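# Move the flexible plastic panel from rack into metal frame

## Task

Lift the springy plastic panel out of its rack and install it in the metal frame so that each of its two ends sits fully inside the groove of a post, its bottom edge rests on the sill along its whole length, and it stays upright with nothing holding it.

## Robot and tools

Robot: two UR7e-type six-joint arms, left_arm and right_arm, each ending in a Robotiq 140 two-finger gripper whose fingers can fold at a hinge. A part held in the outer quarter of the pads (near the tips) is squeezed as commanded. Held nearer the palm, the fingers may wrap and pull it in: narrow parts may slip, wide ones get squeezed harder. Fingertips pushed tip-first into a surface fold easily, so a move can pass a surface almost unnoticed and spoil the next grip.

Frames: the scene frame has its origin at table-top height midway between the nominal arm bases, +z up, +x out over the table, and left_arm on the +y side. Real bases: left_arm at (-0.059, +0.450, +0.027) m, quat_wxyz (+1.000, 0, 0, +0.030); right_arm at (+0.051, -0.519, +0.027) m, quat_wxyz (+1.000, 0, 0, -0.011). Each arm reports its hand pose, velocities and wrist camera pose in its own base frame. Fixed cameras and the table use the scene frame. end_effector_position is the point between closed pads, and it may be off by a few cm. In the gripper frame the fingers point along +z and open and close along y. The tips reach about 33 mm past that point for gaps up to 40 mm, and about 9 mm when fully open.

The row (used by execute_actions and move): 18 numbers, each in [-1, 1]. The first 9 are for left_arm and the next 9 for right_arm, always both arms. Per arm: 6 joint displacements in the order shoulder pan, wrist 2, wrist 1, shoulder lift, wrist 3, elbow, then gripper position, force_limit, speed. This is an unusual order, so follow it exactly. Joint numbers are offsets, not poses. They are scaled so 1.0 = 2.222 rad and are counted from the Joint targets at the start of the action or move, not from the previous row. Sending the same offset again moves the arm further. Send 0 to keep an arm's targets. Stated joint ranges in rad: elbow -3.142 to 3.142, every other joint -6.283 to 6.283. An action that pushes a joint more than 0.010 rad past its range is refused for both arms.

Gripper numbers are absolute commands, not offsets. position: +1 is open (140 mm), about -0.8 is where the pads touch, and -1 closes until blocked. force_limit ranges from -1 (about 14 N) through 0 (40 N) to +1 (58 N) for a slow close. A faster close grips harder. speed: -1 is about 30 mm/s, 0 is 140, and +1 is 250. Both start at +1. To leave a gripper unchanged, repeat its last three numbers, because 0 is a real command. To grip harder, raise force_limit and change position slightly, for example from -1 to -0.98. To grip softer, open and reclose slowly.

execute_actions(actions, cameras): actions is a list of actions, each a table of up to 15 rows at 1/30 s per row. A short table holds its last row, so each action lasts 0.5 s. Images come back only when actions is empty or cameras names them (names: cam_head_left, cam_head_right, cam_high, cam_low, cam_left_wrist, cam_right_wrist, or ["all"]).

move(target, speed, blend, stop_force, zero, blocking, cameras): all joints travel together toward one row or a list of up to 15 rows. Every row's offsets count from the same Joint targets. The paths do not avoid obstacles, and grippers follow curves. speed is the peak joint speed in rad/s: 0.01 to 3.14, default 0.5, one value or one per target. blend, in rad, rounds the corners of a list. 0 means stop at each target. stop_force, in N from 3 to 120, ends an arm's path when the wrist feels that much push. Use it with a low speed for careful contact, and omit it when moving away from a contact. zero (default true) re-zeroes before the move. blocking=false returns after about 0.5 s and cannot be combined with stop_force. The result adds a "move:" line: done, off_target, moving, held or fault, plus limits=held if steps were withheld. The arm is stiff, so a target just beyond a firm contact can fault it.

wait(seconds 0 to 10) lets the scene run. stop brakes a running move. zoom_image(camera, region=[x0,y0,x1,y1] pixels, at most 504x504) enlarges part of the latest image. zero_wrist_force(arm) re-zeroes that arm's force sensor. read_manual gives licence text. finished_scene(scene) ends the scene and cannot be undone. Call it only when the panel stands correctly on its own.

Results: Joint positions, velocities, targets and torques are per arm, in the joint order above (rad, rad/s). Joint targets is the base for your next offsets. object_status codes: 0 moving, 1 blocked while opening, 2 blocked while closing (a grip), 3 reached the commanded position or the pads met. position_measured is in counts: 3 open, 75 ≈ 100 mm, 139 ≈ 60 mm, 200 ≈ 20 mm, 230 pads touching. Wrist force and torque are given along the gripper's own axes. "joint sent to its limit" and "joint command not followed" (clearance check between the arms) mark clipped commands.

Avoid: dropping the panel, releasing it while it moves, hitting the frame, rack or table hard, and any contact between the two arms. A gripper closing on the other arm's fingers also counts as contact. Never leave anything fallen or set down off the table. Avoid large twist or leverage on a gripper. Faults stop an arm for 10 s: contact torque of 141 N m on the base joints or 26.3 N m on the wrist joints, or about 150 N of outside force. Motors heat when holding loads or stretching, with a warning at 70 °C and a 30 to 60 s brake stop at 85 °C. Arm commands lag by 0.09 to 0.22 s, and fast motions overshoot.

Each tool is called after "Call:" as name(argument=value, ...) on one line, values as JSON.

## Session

Call:
execute_actions(actions=[])

Scene clock: 0.00 s.
left_arm: end_effector_position=(+0.3227, -0.0367, +0.1395) position_measured=3 object_status=3 end_effector_quat_wxyz=(-0.049, +0.909, -0.394, +0.124) | right_arm: end_effector_position=(+1.0232, +0.3931, +0.3299) position_measured=3 object_status=3 end_effector_quat_wxyz=(-0.281, +0.783, -0.059, +0.552)
Joint names: [shoulder pan, wrist 2, wrist 1, shoulder lift, wrist 3, elbow]
Joint positions: left_arm=[-0.721 -1.403 -1.938 -2.296 3.256 2.454] | right_arm=[0.187 -1.368 -3.062 -0.507 3.638 0.668]
Joint velocities: within noise
Joint torques (N m): no reading
Wrist force (N): no reading
Wrist torque (N m): no reading
Wrist force, peak (N): no reading
Joint targets: left_arm=[-0.721 -1.403 -1.938 -2.296 3.256 2.454] | right_arm=[0.187 -1.368 -3.062 -0.507 3.638 0.668]
Tool commands: left_gripper/position=+1.0 left_gripper/force_limit=+1.0 left_gripper/speed=+1.0 right_gripper/position=+1.0 right_gripper/force_limit=+1.0 right_gripper/speed=+1.0

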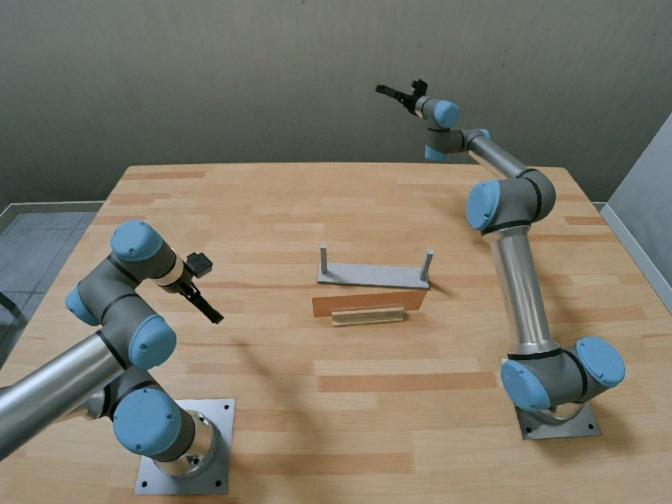

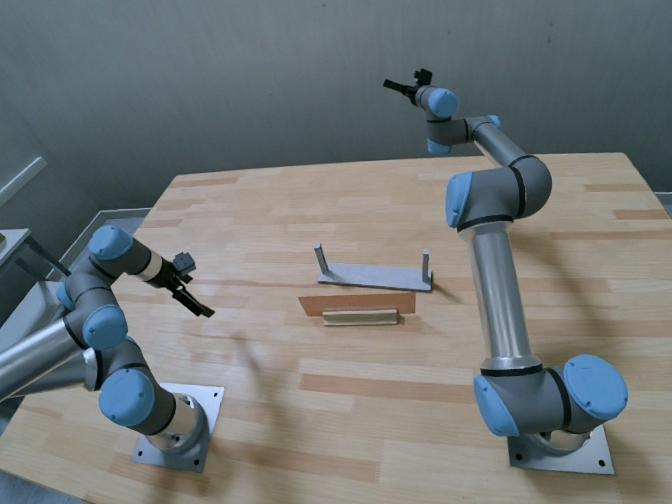

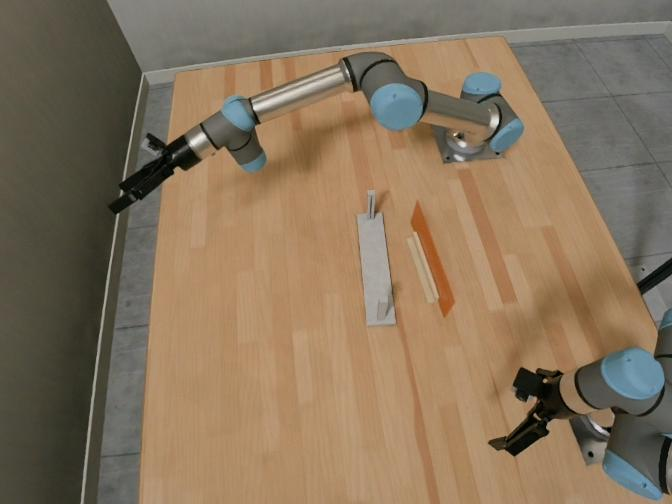

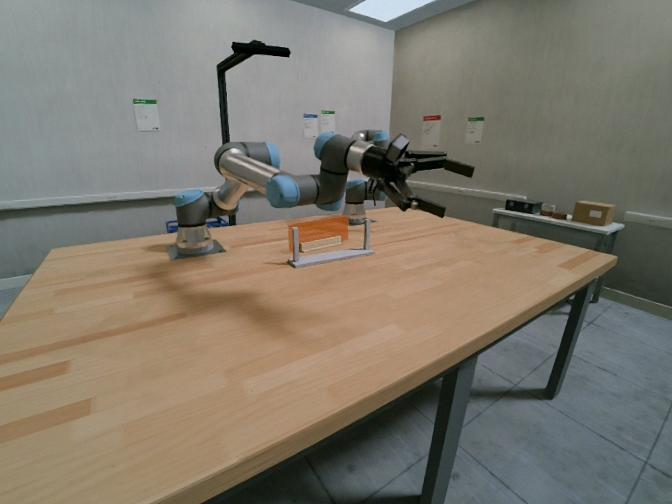

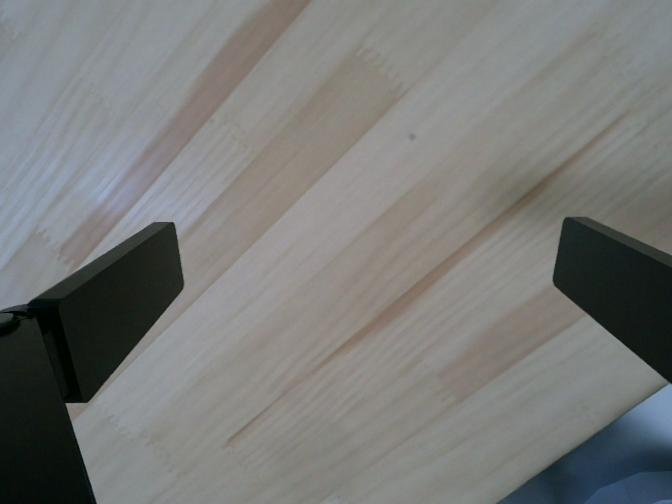

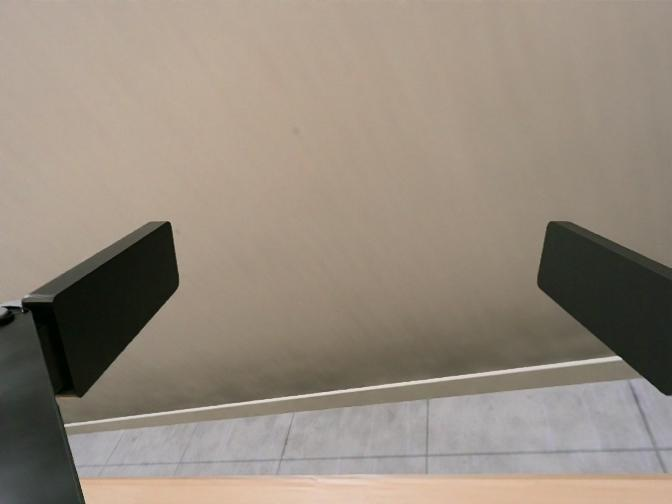

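Call:
move(target=[-0.16263, -0.07552, 0.16143, 0.33412, -1.0, -0.4014, -0.16, 1, 0, 0.2291, -0.09127, 0.66786, -0.50196, 0.74707, 0.43275, -0.16, 1, 0], speed=1.0, cameras=["cam_left_wrist", "cam_right_wrist"])

Scene clock: 37.03 s.
left_arm: end_effector_position=(+0.3522, -0.3781, +0.2730) position_measured=149 object_status=3 end_effector_quat_wxyz=(+0.000, +0.871, +0.491, +0.000) | right_arm: end_effector_position=(+0.2752, +0.4037, +0.2729) position_measured=149 object_status=3 end_effector_quat_wxyz=(+0.000, +0.745, -0.667, +0.000)
Joint names: [shoulder pan, wrist 2, wrist 1, shoulder lift, wrist 3, elbow]
Joint positions: left_arm=[-1.082 -1.571 -1.58 -1.554 1.034 1.562] | right_arm=[0.696 -1.571 -1.578 -1.622 5.298 1.629]
Joint torques (N m): left_arm=[-6.18 -1.64 -1.5 -17.31 -1.15 -38.14] | right_arm=[12.97 -2.06 -1.76 -29 1.68 -14.03]
Wrist force (N): left_arm=[-0.7 0.8 -0.7] | right_arm=[3.3 -1.0 1.8]
Wrist torque (N m): left_arm=[0.23 0.08 0.04] | right_arm=[0.06 -0.68 -0.40]
Wrist force, peak (N): left_arm=[-1.8 1.3 -0.8] | right_arm=[4.0 1.2 2.0]
Joint targets: left_arm=[-1.082 -1.571 -1.580 -1.554 1.034 1.562] | right_arm=[0.696 -1.571 -1.578 -1.622 5.298 1.630]
move: done
Images, in order (width x height): cam_left_wrist 672x504, cam_right_wrist 672x504.

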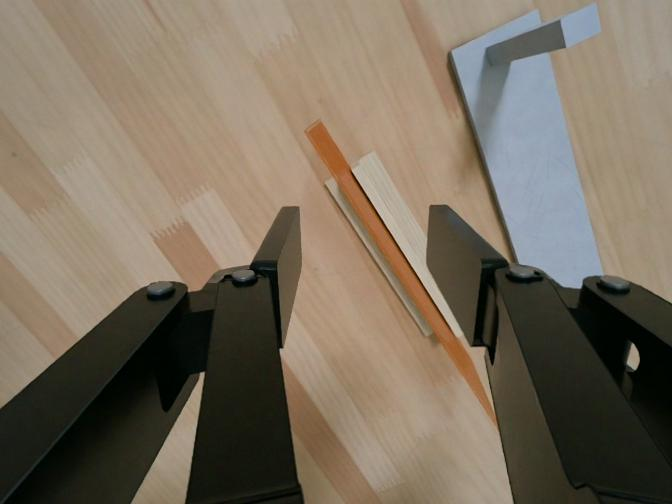

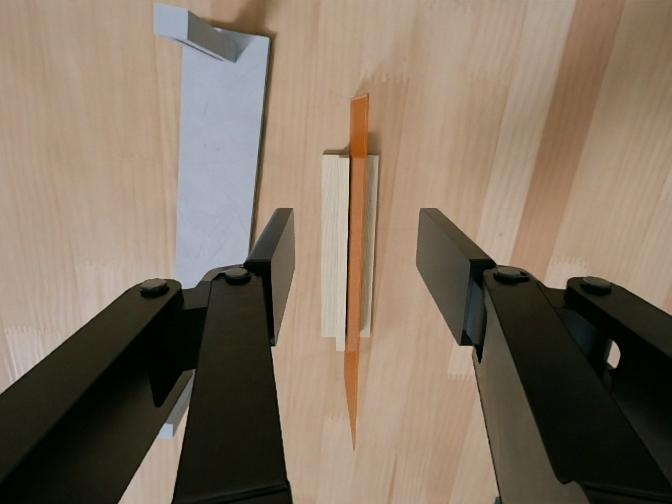

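Call:
move(target=[-0.009312, 0, 0.00007, -0.000934, -0.264562, 0.00095, -0.16, 1, 0, 0.004217, 0, 0.000843, -0.012011, 0.012023, 0.011167, -0.16, 1, 0], speed=0.8, cameras=["cam_left_wrist", "cam_right_wrist"])

Scene clock: 61.30 s.
left_arm: end_effector_position=(+0.3439, -0.3845, +0.2730) position_measured=149 object_status=3 end_effector_quat_wxyz=(+0.000, +0.699, +0.715, +0.000) | right_arm: end_effector_position=(+0.2627, +0.3989, +0.2729) position_measured=149 object_status=3 end_effector_quat_wxyz=(+0.000, +0.739, -0.673, +0.000)
Joint names: [shoulder pan, wrist 2, wrist 1, shoulder lift, wrist 3, elbow]
Joint positions: left_arm=[-1.103 -1.571 -1.579 -1.556 0.446 1.564] | right_arm=[0.705 -1.571 -1.576 -1.649 5.325 1.654]
Joint torques (N m): left_arm=[-6.22 -1.58 -1.38 -41.64 -1.44 -10.9] | right_arm=[13.11 -2.06 -1.6 -28 2.07 -11.99]
Wrist force (N): left_arm=[-0.6 0.5 -0.2] | right_arm=[3.1 -1.0 2.0]
Wrist torque (N m): left_arm=[0.18 0.06 0.05] | right_arm=[0.07 -0.66 -0.39]
Wrist force, peak (N): left_arm=[-1.0 1.0 -0.4] | right_arm=[3.4 -1.1 2.1]
Joint targets: left_arm=[-1.103 -1.571 -1.579 -1.556 0.446 1.564] | right_arm=[0.705 -1.571 -1.576 -1.649 5.325 1.654]
move: done
Images, in order (width x height): cam_left_wrist 672x504, cam_right_wrist 672x504.

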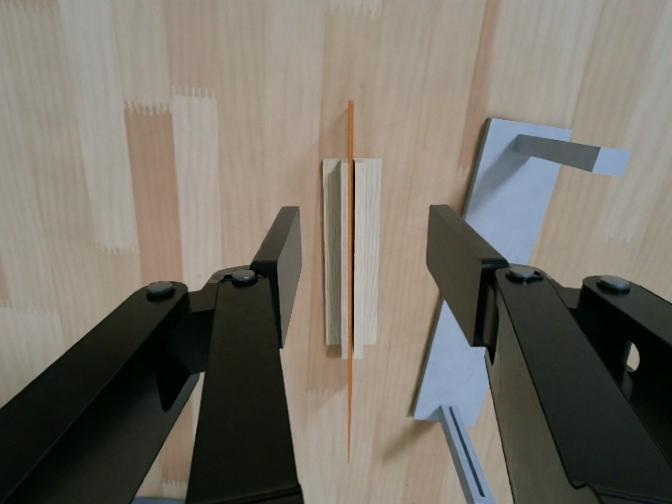

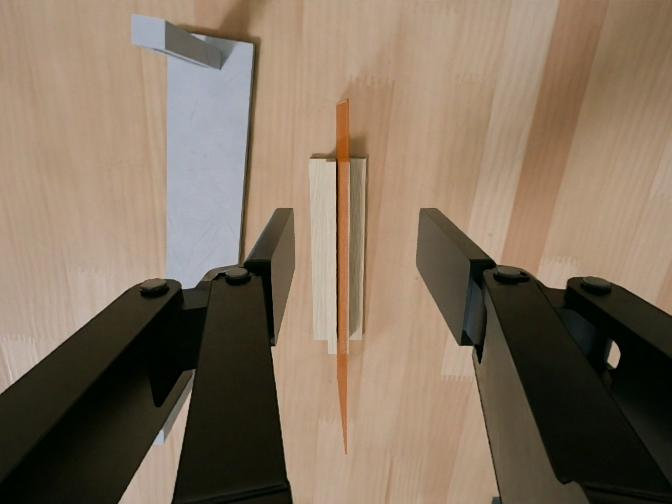

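Call:
zoom_image(camera="cam_left_wrist", region=[300, 80, 400, 180])

Call:
zoom_image(camera="cam_left_wrist", region=[300, 390, 400, 490])

Call:
zoom_image(camera="cam_right_wrist", region=[300, 80, 400, 180])

Call:
zoom_image(camera="cam_right_wrist", region=[300, 380, 400, 480])

Call:
zoom_image(camera="cam_left_wrist", region=[460, 100, 640, 280])

Call:
zoom_image(camera="cam_left_wrist", region=[400, 380, 520, 500])

Call:
zoom_image(camera="cam_right_wrist", region=[120, 0, 270, 150])

Call:
zoom_image(camera="cam_right_wrist", region=[130, 360, 230, 460])

Scaled by 5.040 from the camera's 672x504 image, which has a finer 960x720 frame.

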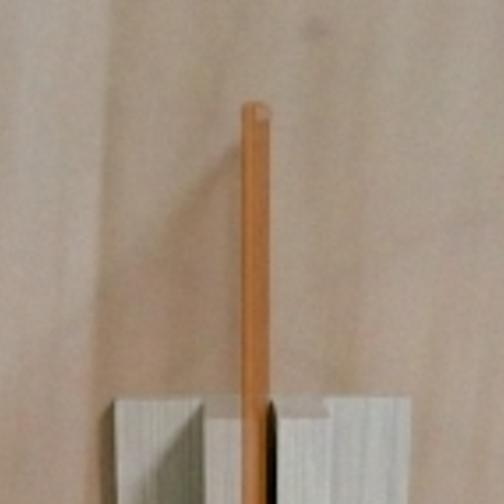

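Scaled by 5.040 from the camera's 672x504 image, which has a finer 960x720 frame.

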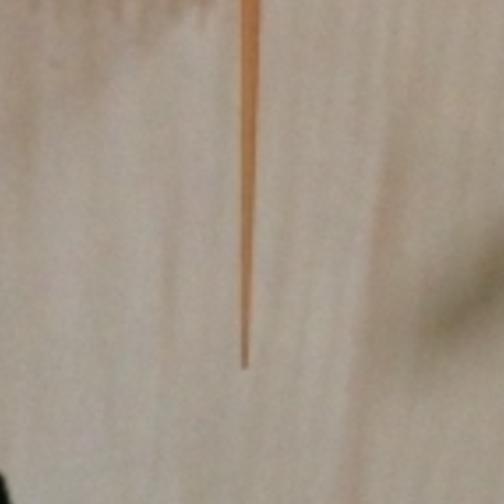

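Scaled by 5.040 from the camera's 672x504 image, which has a finer 960x720 frame.

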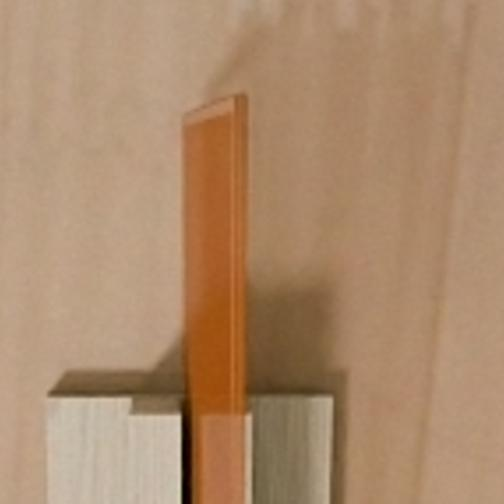

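Scaled by 5.040 from the camera's 672x504 image, which has a finer 960x720 frame.

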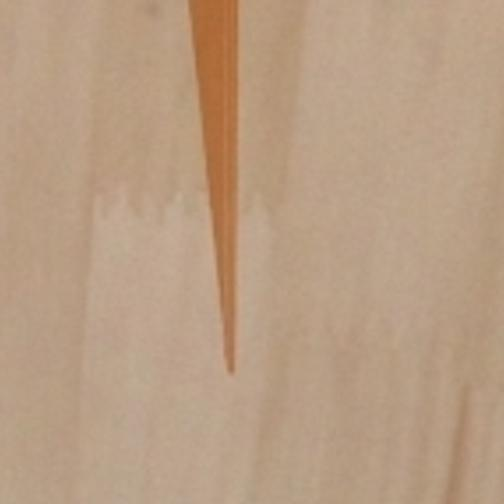

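Scaled by 2.800 from the camera's 672x504 image, which has a finer 960x720 frame.

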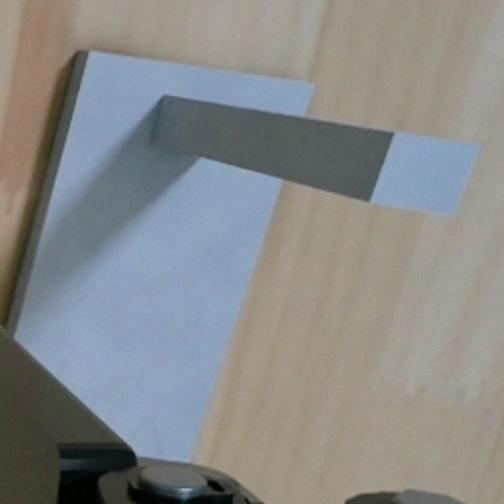

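Scaled by 4.200 from the camera's 672x504 image, which has a finer 960x720 frame.

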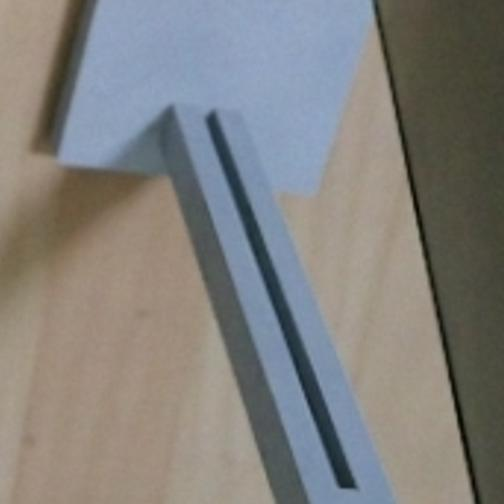

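Scaled by 3.360 from the camera's 672x504 image, which has a finer 960x720 frame.

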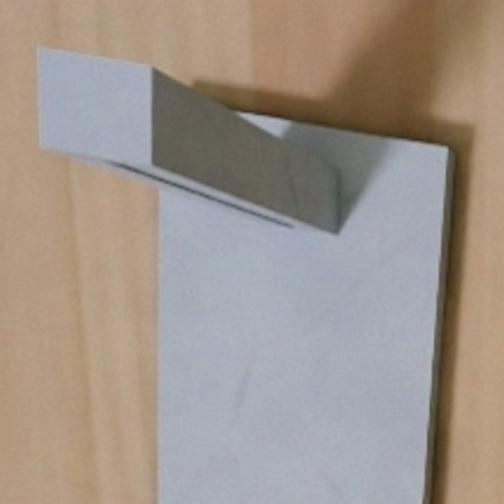

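Scaled by 5.040 from the camera's 672x504 image, which has a finer 960x720 frame.

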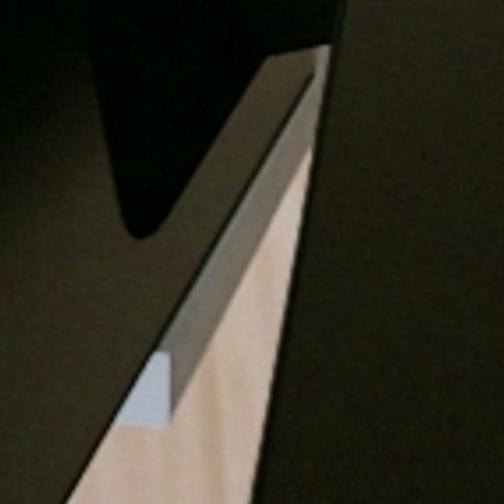

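Call:
move(target=[-0.004383, 0, -0.127443, 0.017158, -0.006323, 0.110284, -0.16, 1, 0, -0.002171, 0, -0.129241, 0.018328, -0.004106, 0.110914, -0.16, 1, 0], speed=0.4, cameras=["cam_left_wrist", "cam_right_wrist"])

Call:
zoom_image(camera="cam_left_wrist", region=[310, 80, 410, 180])

Call:
zoom_image(camera="cam_right_wrist", region=[310, 80, 410, 180])

Scene clock: 113.53 s.
left_arm: end_effector_position=(+0.3399, -0.3875, +0.1631) position_measured=149 object_status=3 end_effector_quat_wxyz=(+0.000, +0.698, +0.716, +0.000) | right_arm: end_effector_position=(+0.2651, +0.3980, +0.1630) position_measured=149 object_status=3 end_effector_quat_wxyz=(+0.000, +0.741, -0.672, +0.000)
Joint names: [shoulder pan, wrist 2, wrist 1, shoulder lift, wrist 3, elbow]
Joint positions: left_arm=[-1.112 -1.571 -1.862 -1.518 0.432 1.809] | right_arm=[0.701 -1.571 -1.863 -1.608 5.316 1.901]
Joint torques (N m): left_arm=[-6.65 -1.5 -3.76 -17.76 -1.23 -9.64] | right_arm=[-10.64 -1.99 -5.43 -15.93 -1.95 -11.65]
Wrist force (N): left_arm=[-0.4 0.5 0.0] | right_arm=[3.3 -0.8 1.7]
Wrist torque (N m): left_arm=[0.14 0.04 0.07] | right_arm=[0.09 -0.73 -0.24]
Wrist force, peak (N): left_arm=[-0.2 0.5 -1.8] | right_arm=[3.3 -0.7 3.1]
Joint targets: left_arm=[-1.112 -1.571 -1.863 -1.518 0.432 1.809] | right_arm=[0.701 -1.571 -1.863 -1.608 5.316 1.901]
move: done
Images, in order (width x height): cam_left_wrist 672x504, cam_right_wrist 672x504.

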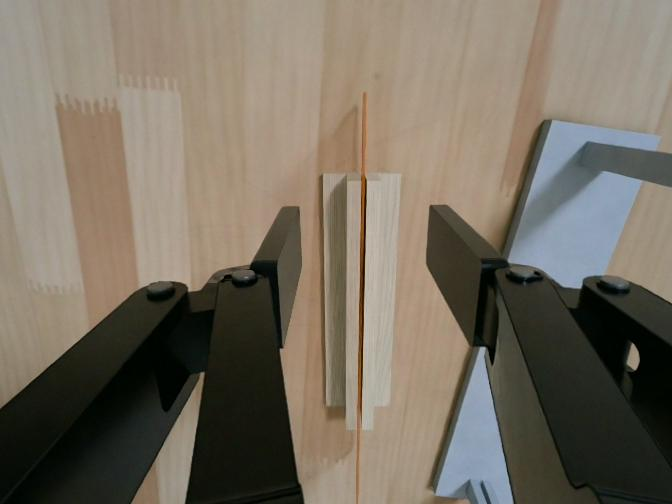

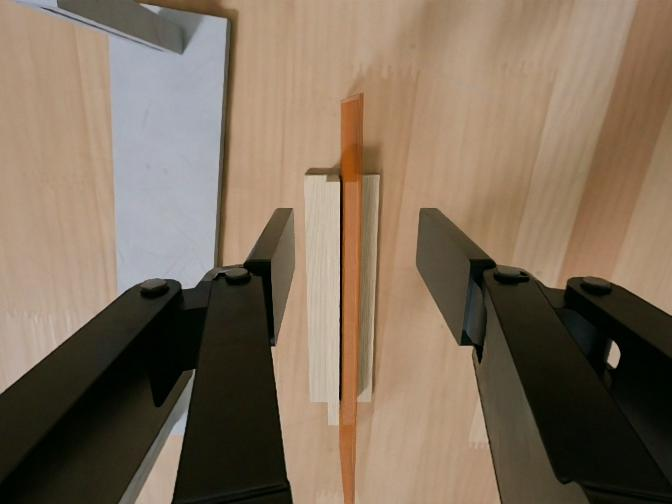

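Scaled by 5.040 from the camera's 672x504 image, which has a finer 960x720 frame.

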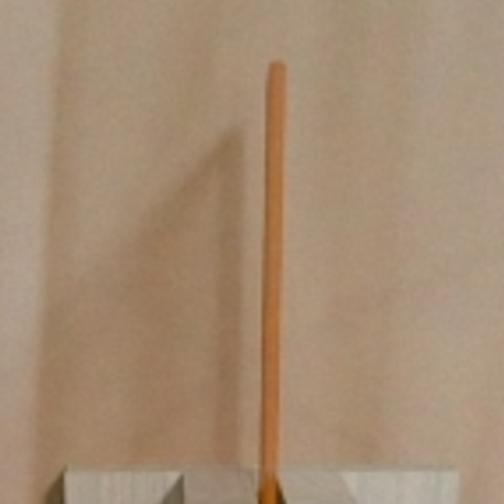

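Scaled by 5.040 from the camera's 672x504 image, which has a finer 960x720 frame.

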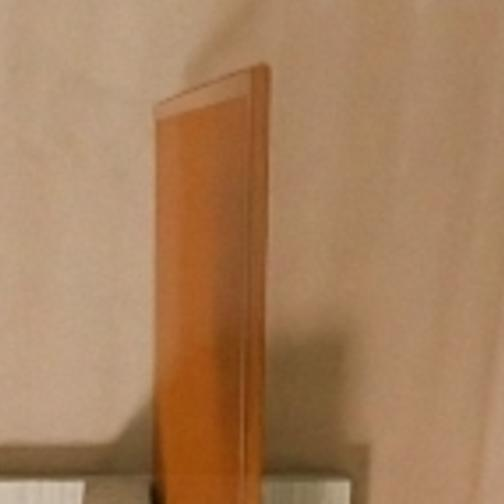

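Call:
zoom_image(camera="cam_right_wrist", region=[310, 404, 410, 504])

Call:
zoom_image(camera="cam_left_wrist", region=[310, 404, 410, 504])

Scaled by 5.040 from the camera's 672x504 image, which has a finer 960x720 frame.

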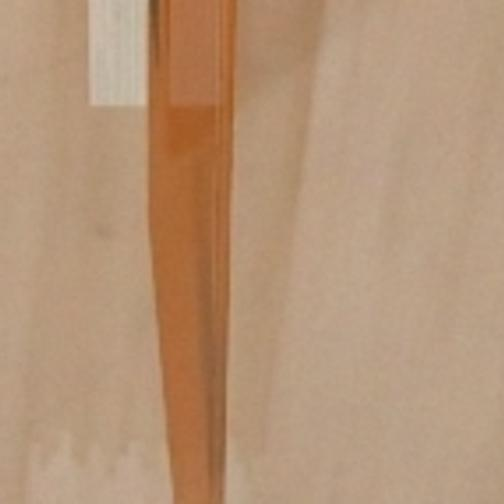

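Scaled by 5.040 from the camera's 672x504 image, which has a finer 960x720 frame.

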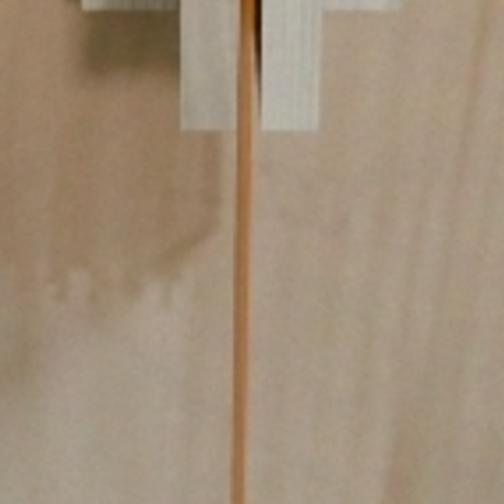

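Call:
move(target=[0.001964, 0, -0.045629, 0.015857, 0.00291, 0.029771, -0.16, 1, 0, -0.000645, 0, -0.047323, 0.014089, -0.001275, 0.033234, -0.16, 1, 0], speed=0.15, cameras=["cam_left_wrist", "cam_right_wrist", "cam_low"])

Call:
zoom_image(camera="cam_low", region=[270, 190, 390, 280])

Scene clock: 145.23 s.
left_arm: end_effector_position=(+0.3423, -0.3875, +0.1246) position_measured=149 object_status=3 end_effector_quat_wxyz=(+0.000, +0.698, +0.716, +0.000) | right_arm: end_effector_position=(+0.2652, +0.3972, +0.1245) position_measured=149 object_status=3 end_effector_quat_wxyz=(+0.000, +0.741, -0.671, +0.000)
Joint names: [shoulder pan, wrist 2, wrist 1, shoulder lift, wrist 3, elbow]
Joint positions: left_arm=[-1.108 -1.571 -1.964 -1.483 0.438 1.875] | right_arm=[0.699 -1.571 -1.968 -1.577 5.313 1.974]
Joint torques (N m): left_arm=[10.34 -1.31 -4.07 -18.62 1.19 -10.02] | right_arm=[-10.69 -1.8 -4.64 -16.64 -1.94 -11.46]
Wrist force (N): left_arm=[-0.5 0.8 -0.2] | right_arm=[3.3 -0.8 2.1]
Wrist torque (N m): left_arm=[0.22 0.06 -0.04] | right_arm=[0.08 -0.74 -0.25]
Wrist force, peak (N): left_arm=[-0.6 1.2 -0.3] | right_arm=[3.5 -0.9 2.1]
Joint targets: left_arm=[-1.108 -1.571 -1.964 -1.482 0.438 1.876] | right_arm=[0.699 -1.571 -1.968 -1.577 5.313 1.975]
move: done
Images, in order (width x height): cam_low 672x504, cam_left_wrist 672x504, cam_right_wrist 672x504.

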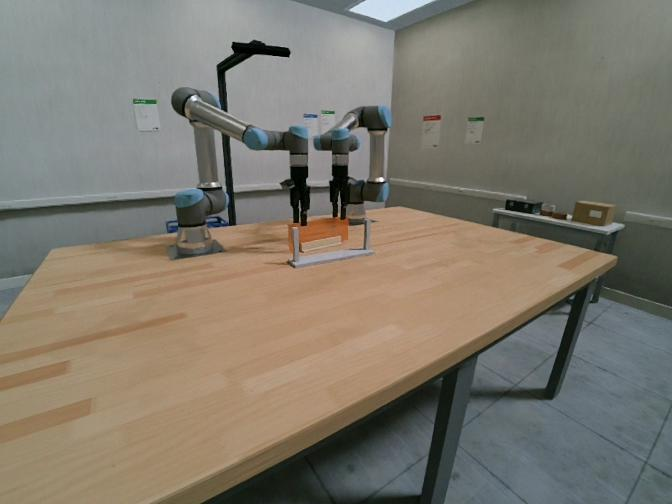

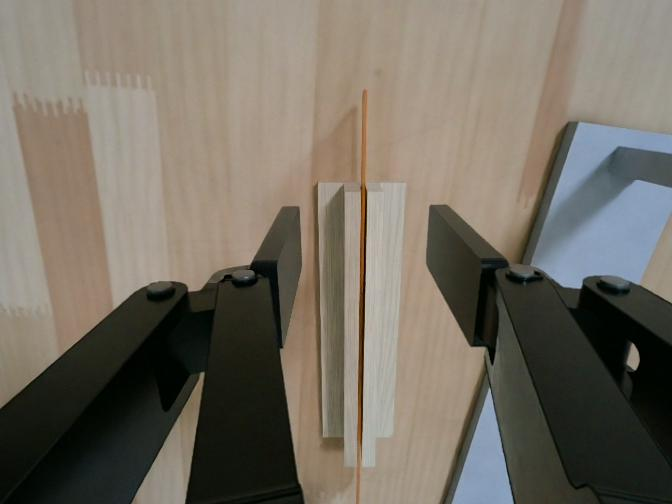

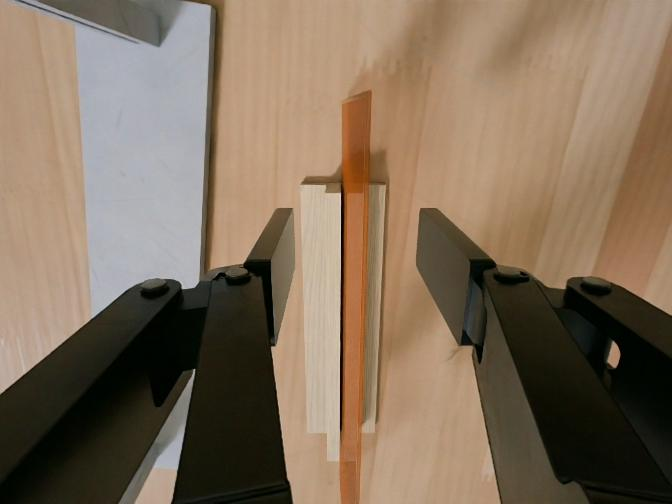

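Scaled by 4.200 from the camera's 672x504 image, which has a finer 960x720 frame.

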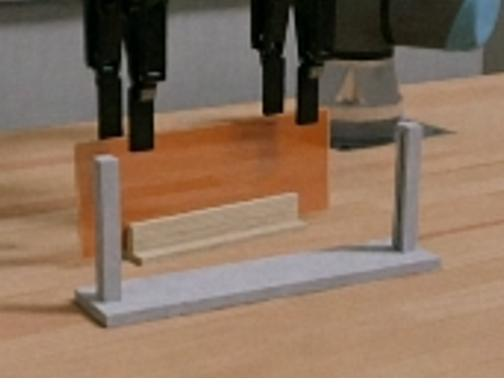

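Call:
move(target=[0, 0, 0, 0, 0, 0, -1, 1, -1, 0, 0, 0, 0, 0, 0, -1, 1, -1], speed=0.1, cameras=["cam_left_wrist", "cam_right_wrist", "cam_low"])

Call:
zoom_image(camera="cam_low", region=[270, 190, 390, 280])

Call:
zoom_image(camera="cam_left_wrist", region=[310, 80, 410, 180])

Call:
zoom_image(camera="cam_right_wrist", region=[310, 80, 410, 180])

Scene clock: 150.53 s.
left_arm: end_effector_position=(+0.3423, -0.3874, +0.1245) position_measured=232 object_status=0 end_effector_quat_wxyz=(+0.000, +0.698, +0.716, +0.000) | right_arm: end_effector_position=(+0.2651, +0.3972, +0.1244) position_measured=232 object_status=0 end_effector_quat_wxyz=(+0.000, +0.741, -0.671, +0.000)
Joint names: [shoulder pan, wrist 2, wrist 1, shoulder lift, wrist 3, elbow]
Joint positions: left_arm=[-1.108 -1.571 -1.964 -1.482 0.438 1.876] | right_arm=[0.699 -1.571 -1.968 -1.577 5.313 1.975]
Joint torques (N m): left_arm=[9.6 -1.26 -3.27 -18.08 1.27 -9.63] | right_arm=[-10.17 -1.69 -4.38 -17.09 -1.9 -11.34]
Wrist force (N): left_arm=[0.0 1.0 -1.2] | right_arm=[3.6 -0.9 0.9]
Wrist torque (N m): left_arm=[0.17 0.05 -0.05] | right_arm=[0.11 -0.73 -0.26]
Wrist force, peak (N): left_arm=[-0.1 1.4 -1.6] | right_arm=[3.5 -0.9 2.0]
Joint targets: left_arm=[-1.108 -1.571 -1.964 -1.482 0.438 1.876] | right_arm=[0.699 -1.571 -1.968 -1.577 5.313 1.975]
move: done
Images, in order (width x height): cam_low 672x504, cam_left_wrist 672x504, cam_right_wrist 672x504.

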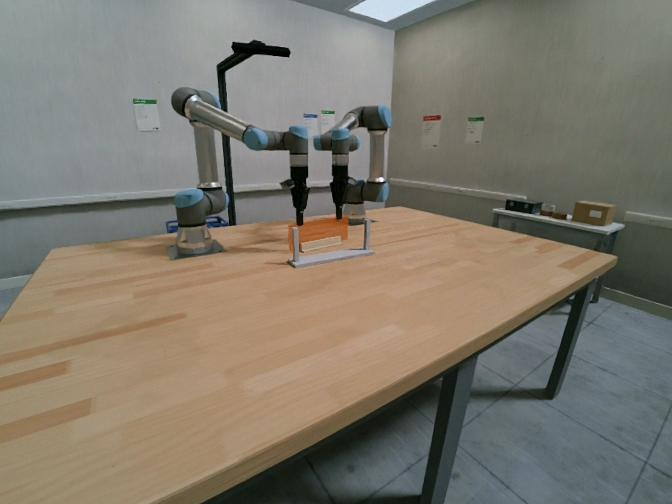

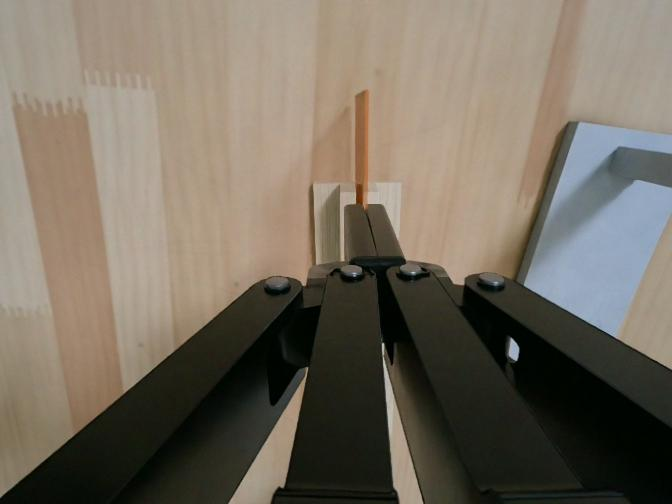

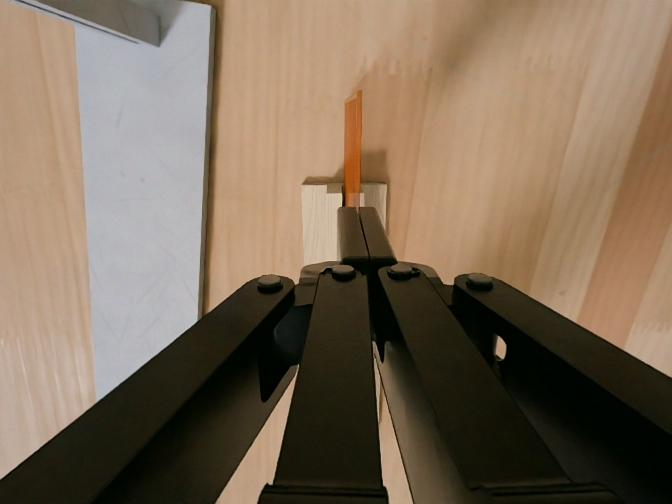

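Scaled by 4.200 from the camera's 672x504 image, which has a finer 960x720 frame.

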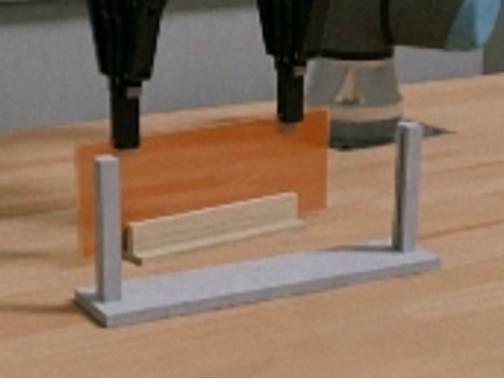

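Scaled by 5.040 from the camera's 672x504 image, which has a finer 960x720 frame.

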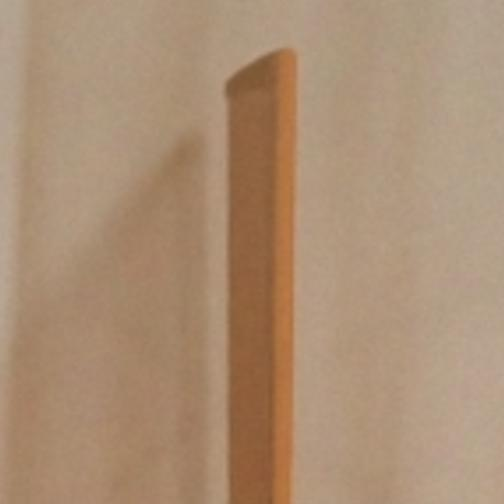

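Scaled by 5.040 from the camera's 672x504 image, which has a finer 960x720 frame.

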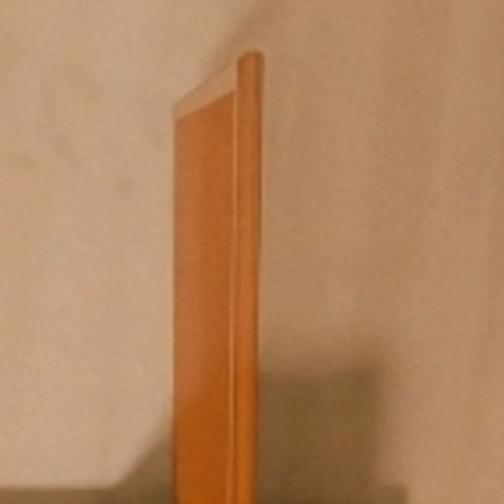

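Call:
move(target=[[0, 0, 0.029785, -0.009711, 0, -0.020075, -1, 1, -1, 0, 0, 0.030903, -0.010135, 0, -0.020768, -1, 1, -1], [0, 0, 0.059246, -0.017607, 0, -0.04164, -1, 1, -1, 0, 0, 0.061242, -0.018288, 0, -0.042954, -1, 1, -1]], speed=0.15, blend=0.02, cameras=["cam_left_wrist", "cam_right_wrist", "cam_low"])

Call:
zoom_image(camera="cam_low", region=[270, 180, 390, 280])

Scene clock: 188.13 s.
left_arm: end_effector_position=(+0.3423, -0.3874, +0.1744) position_measured=232 object_status=3 end_effector_quat_wxyz=(+0.000, +0.698, +0.716, +0.000) | right_arm: end_effector_position=(+0.2652, +0.3972, +0.1742) position_measured=232 object_status=3 end_effector_quat_wxyz=(+0.000, +0.741, -0.671, +0.000)
Joint names: [shoulder pan, wrist 2, wrist 1, shoulder lift, wrist 3, elbow]
Joint positions: left_arm=[-1.108 -1.571 -1.833 -1.522 0.438 1.783] | right_arm=[0.699 -1.571 -1.832 -1.617 5.313 1.88]
Joint torques (N m): left_arm=[6.88 -1.05 -1.2 -42.45 1.16 -36.48] | right_arm=[-8.02 -1.41 -1.89 -28.73 -1.69 -38.61]
Wrist force (N): left_arm=[-0.8 1.0 -0.1] | right_arm=[3.2 -1.0 2.2]
Wrist torque (N m): left_arm=[0.21 0.06 -0.03] | right_arm=[0.03 -0.75 -0.26]
Wrist force, peak (N): left_arm=[-0.2 1.0 -2.0] | right_arm=[4.3 -0.7 2.4]
Joint targets: left_arm=[-1.108 -1.571 -1.832 -1.522 0.438 1.783] | right_arm=[0.699 -1.571 -1.832 -1.618 5.313 1.879]
move: done
Images, in order (width x height): cam_low 672x504, cam_left_wrist 672x504, cam_right_wrist 672x504.

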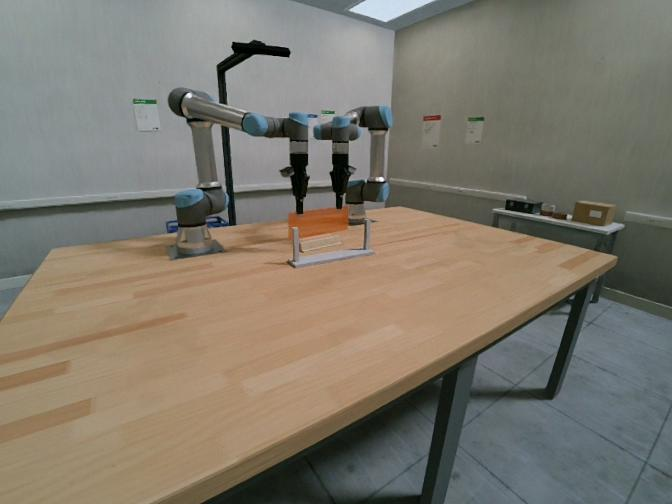

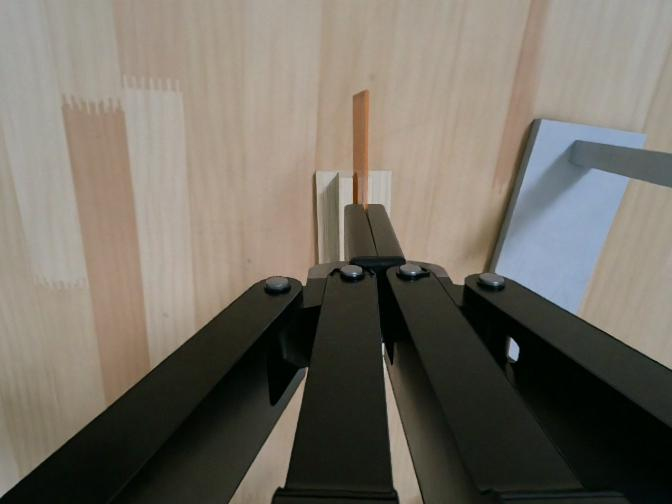

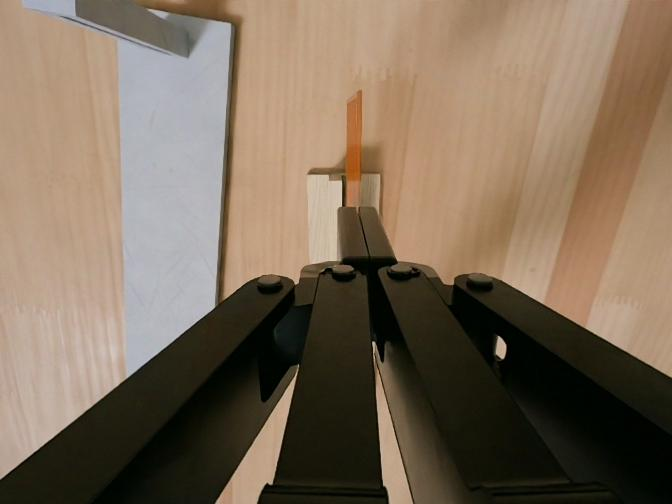

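Scaled by 4.200 from the camera's 672x504 image, which has a finer 960x720 frame.

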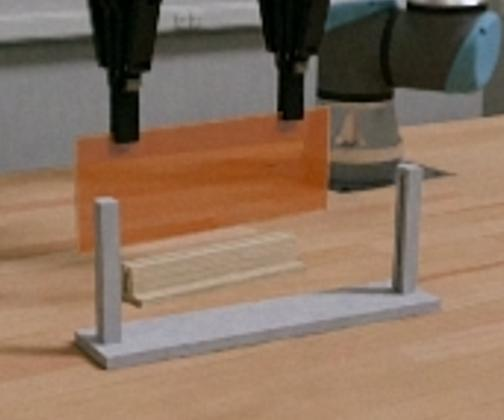

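Call:
move(target=[[0.02001, 0, 0.002446, 0.027383, 0.036549, -0.029829, -1, 1, -1, -0.017665, 0, -0.000356, 0.008512, -0.001126, -0.008155, -1, 1, -1], [0.038222, 0, 0.006807, 0.055117, 0.0713, -0.061923, -1, 1, -1, -0.034392, 0, -0.000543, 0.018097, -0.001313, -0.017554, -1, 1, -1], [0.054813, 0, 0.013144, 0.083283, 0.10443, -0.096427, -1, 1, -1, -0.05017, 0, -0.000481, 0.028674, -0.000552, -0.028193, -1, 1, -1], [0.069943, 0, 0.021541, 0.112001, 0.1361, -0.133543, -1, 1, -1, -0.065015, 0, -0.0001, 0.04017, 0.001141, -0.04007, -1, 1, -1]], speed=0.2, blend=0.02, cameras=["cam_left_wrist", "cam_right_wrist", "cam_low", "cam_high"])

Call:
zoom_image(camera="cam_left_wrist", region=[330, 60, 510, 240])

Call:
zoom_image(camera="cam_right_wrist", region=[200, 60, 380, 240])

Call:
zoom_image(camera="cam_low", region=[270, 180, 390, 280])

Scene clock: 206.87 s.
left_arm: end_effector_position=(+0.4608, -0.4180, +0.1745) position_measured=232 object_status=3 end_effector_quat_wxyz=(+0.000, +0.749, +0.662, +0.000) | right_arm: end_effector_position=(+0.3517, +0.3749, +0.1744) position_measured=232 object_status=3 end_effector_quat_wxyz=(+0.000, +0.690, -0.724, +0.000)
Joint names: [shoulder pan, wrist 2, wrist 1, shoulder lift, wrist 3, elbow]
Joint positions: left_arm=[-0.953 -1.571 -1.785 -1.273 0.741 1.487] | right_arm=[0.555 -1.571 -1.832 -1.528 5.315 1.79]
Joint torques (N m): left_arm=[12.24 -0.86 -1.13 -28.88 1.04 -36.09] | right_arm=[-10.35 -1.29 -1.42 -18.92 2.05 -38.16]
Wrist force (N): left_arm=[-2.3 0.4 -0.6] | right_arm=[1.7 -1.1 2.1]
Wrist torque (N m): left_arm=[0.10 0.10 -0.04] | right_arm=[0.07 -0.74 -0.38]
Wrist force, peak (N): left_arm=[-2.5 0.6 -0.1] | right_arm=[4.4 -0.8 2.3]
Joint targets: left_arm=[-0.953 -1.571 -1.785 -1.273 0.741 1.486] | right_arm=[0.555 -1.571 -1.832 -1.528 5.315 1.790]
move: done
Images, in order (width x height): cam_high 672x504, cam_low 672x504, cam_left_wrist 672x504, cam_right_wrist 672x504.

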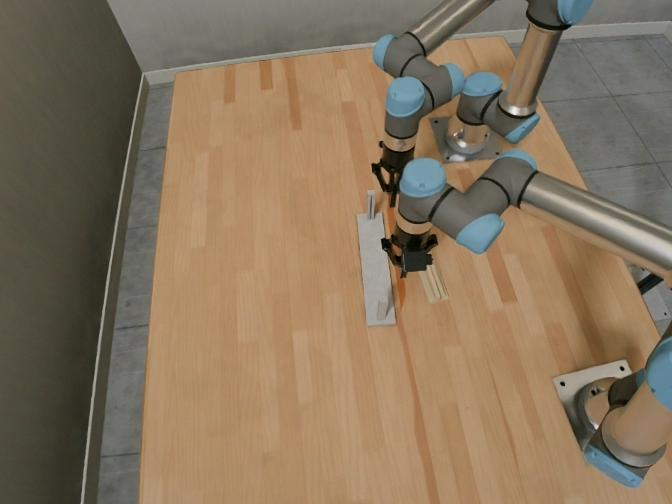

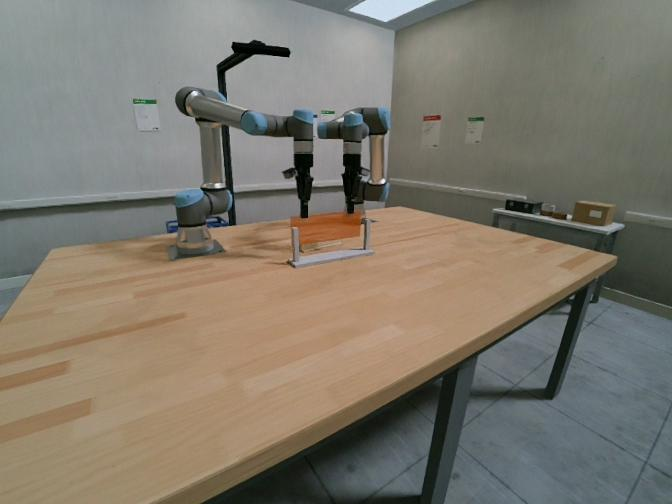

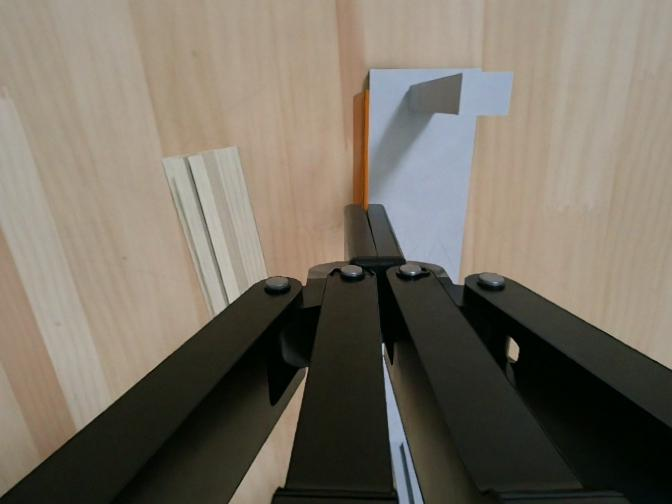

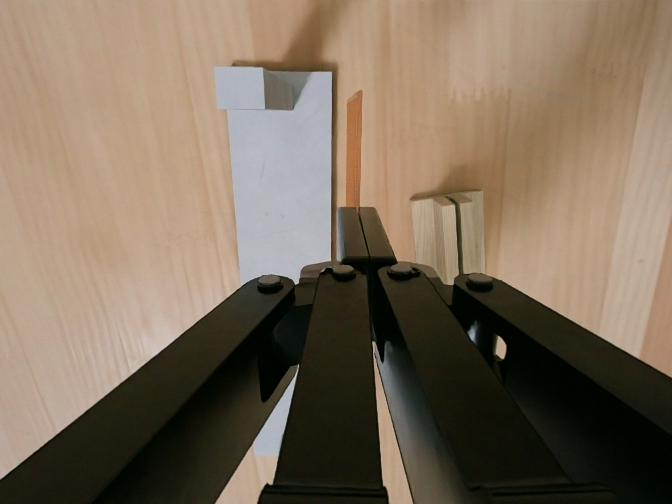

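Scaled by 2.800 from the camera's 672x504 image, which has a finer 960x720 frame.

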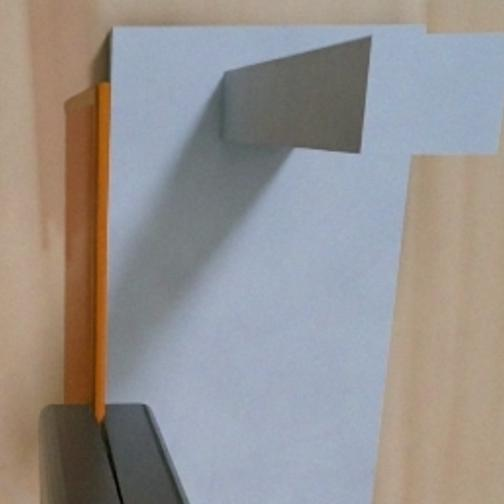

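Scaled by 2.800 from the camera's 672x504 image, which has a finer 960x720 frame.

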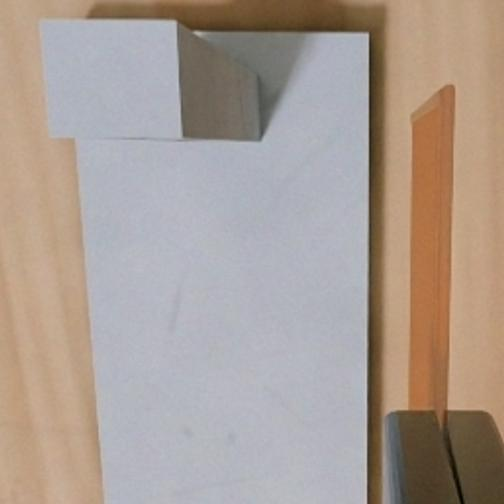

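Scaled by 4.200 from the camera's 672x504 image, which has a finer 960x720 frame.

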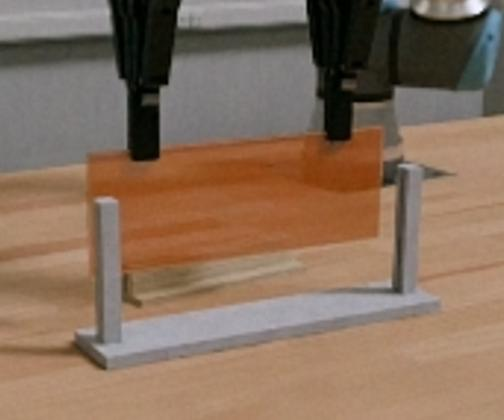

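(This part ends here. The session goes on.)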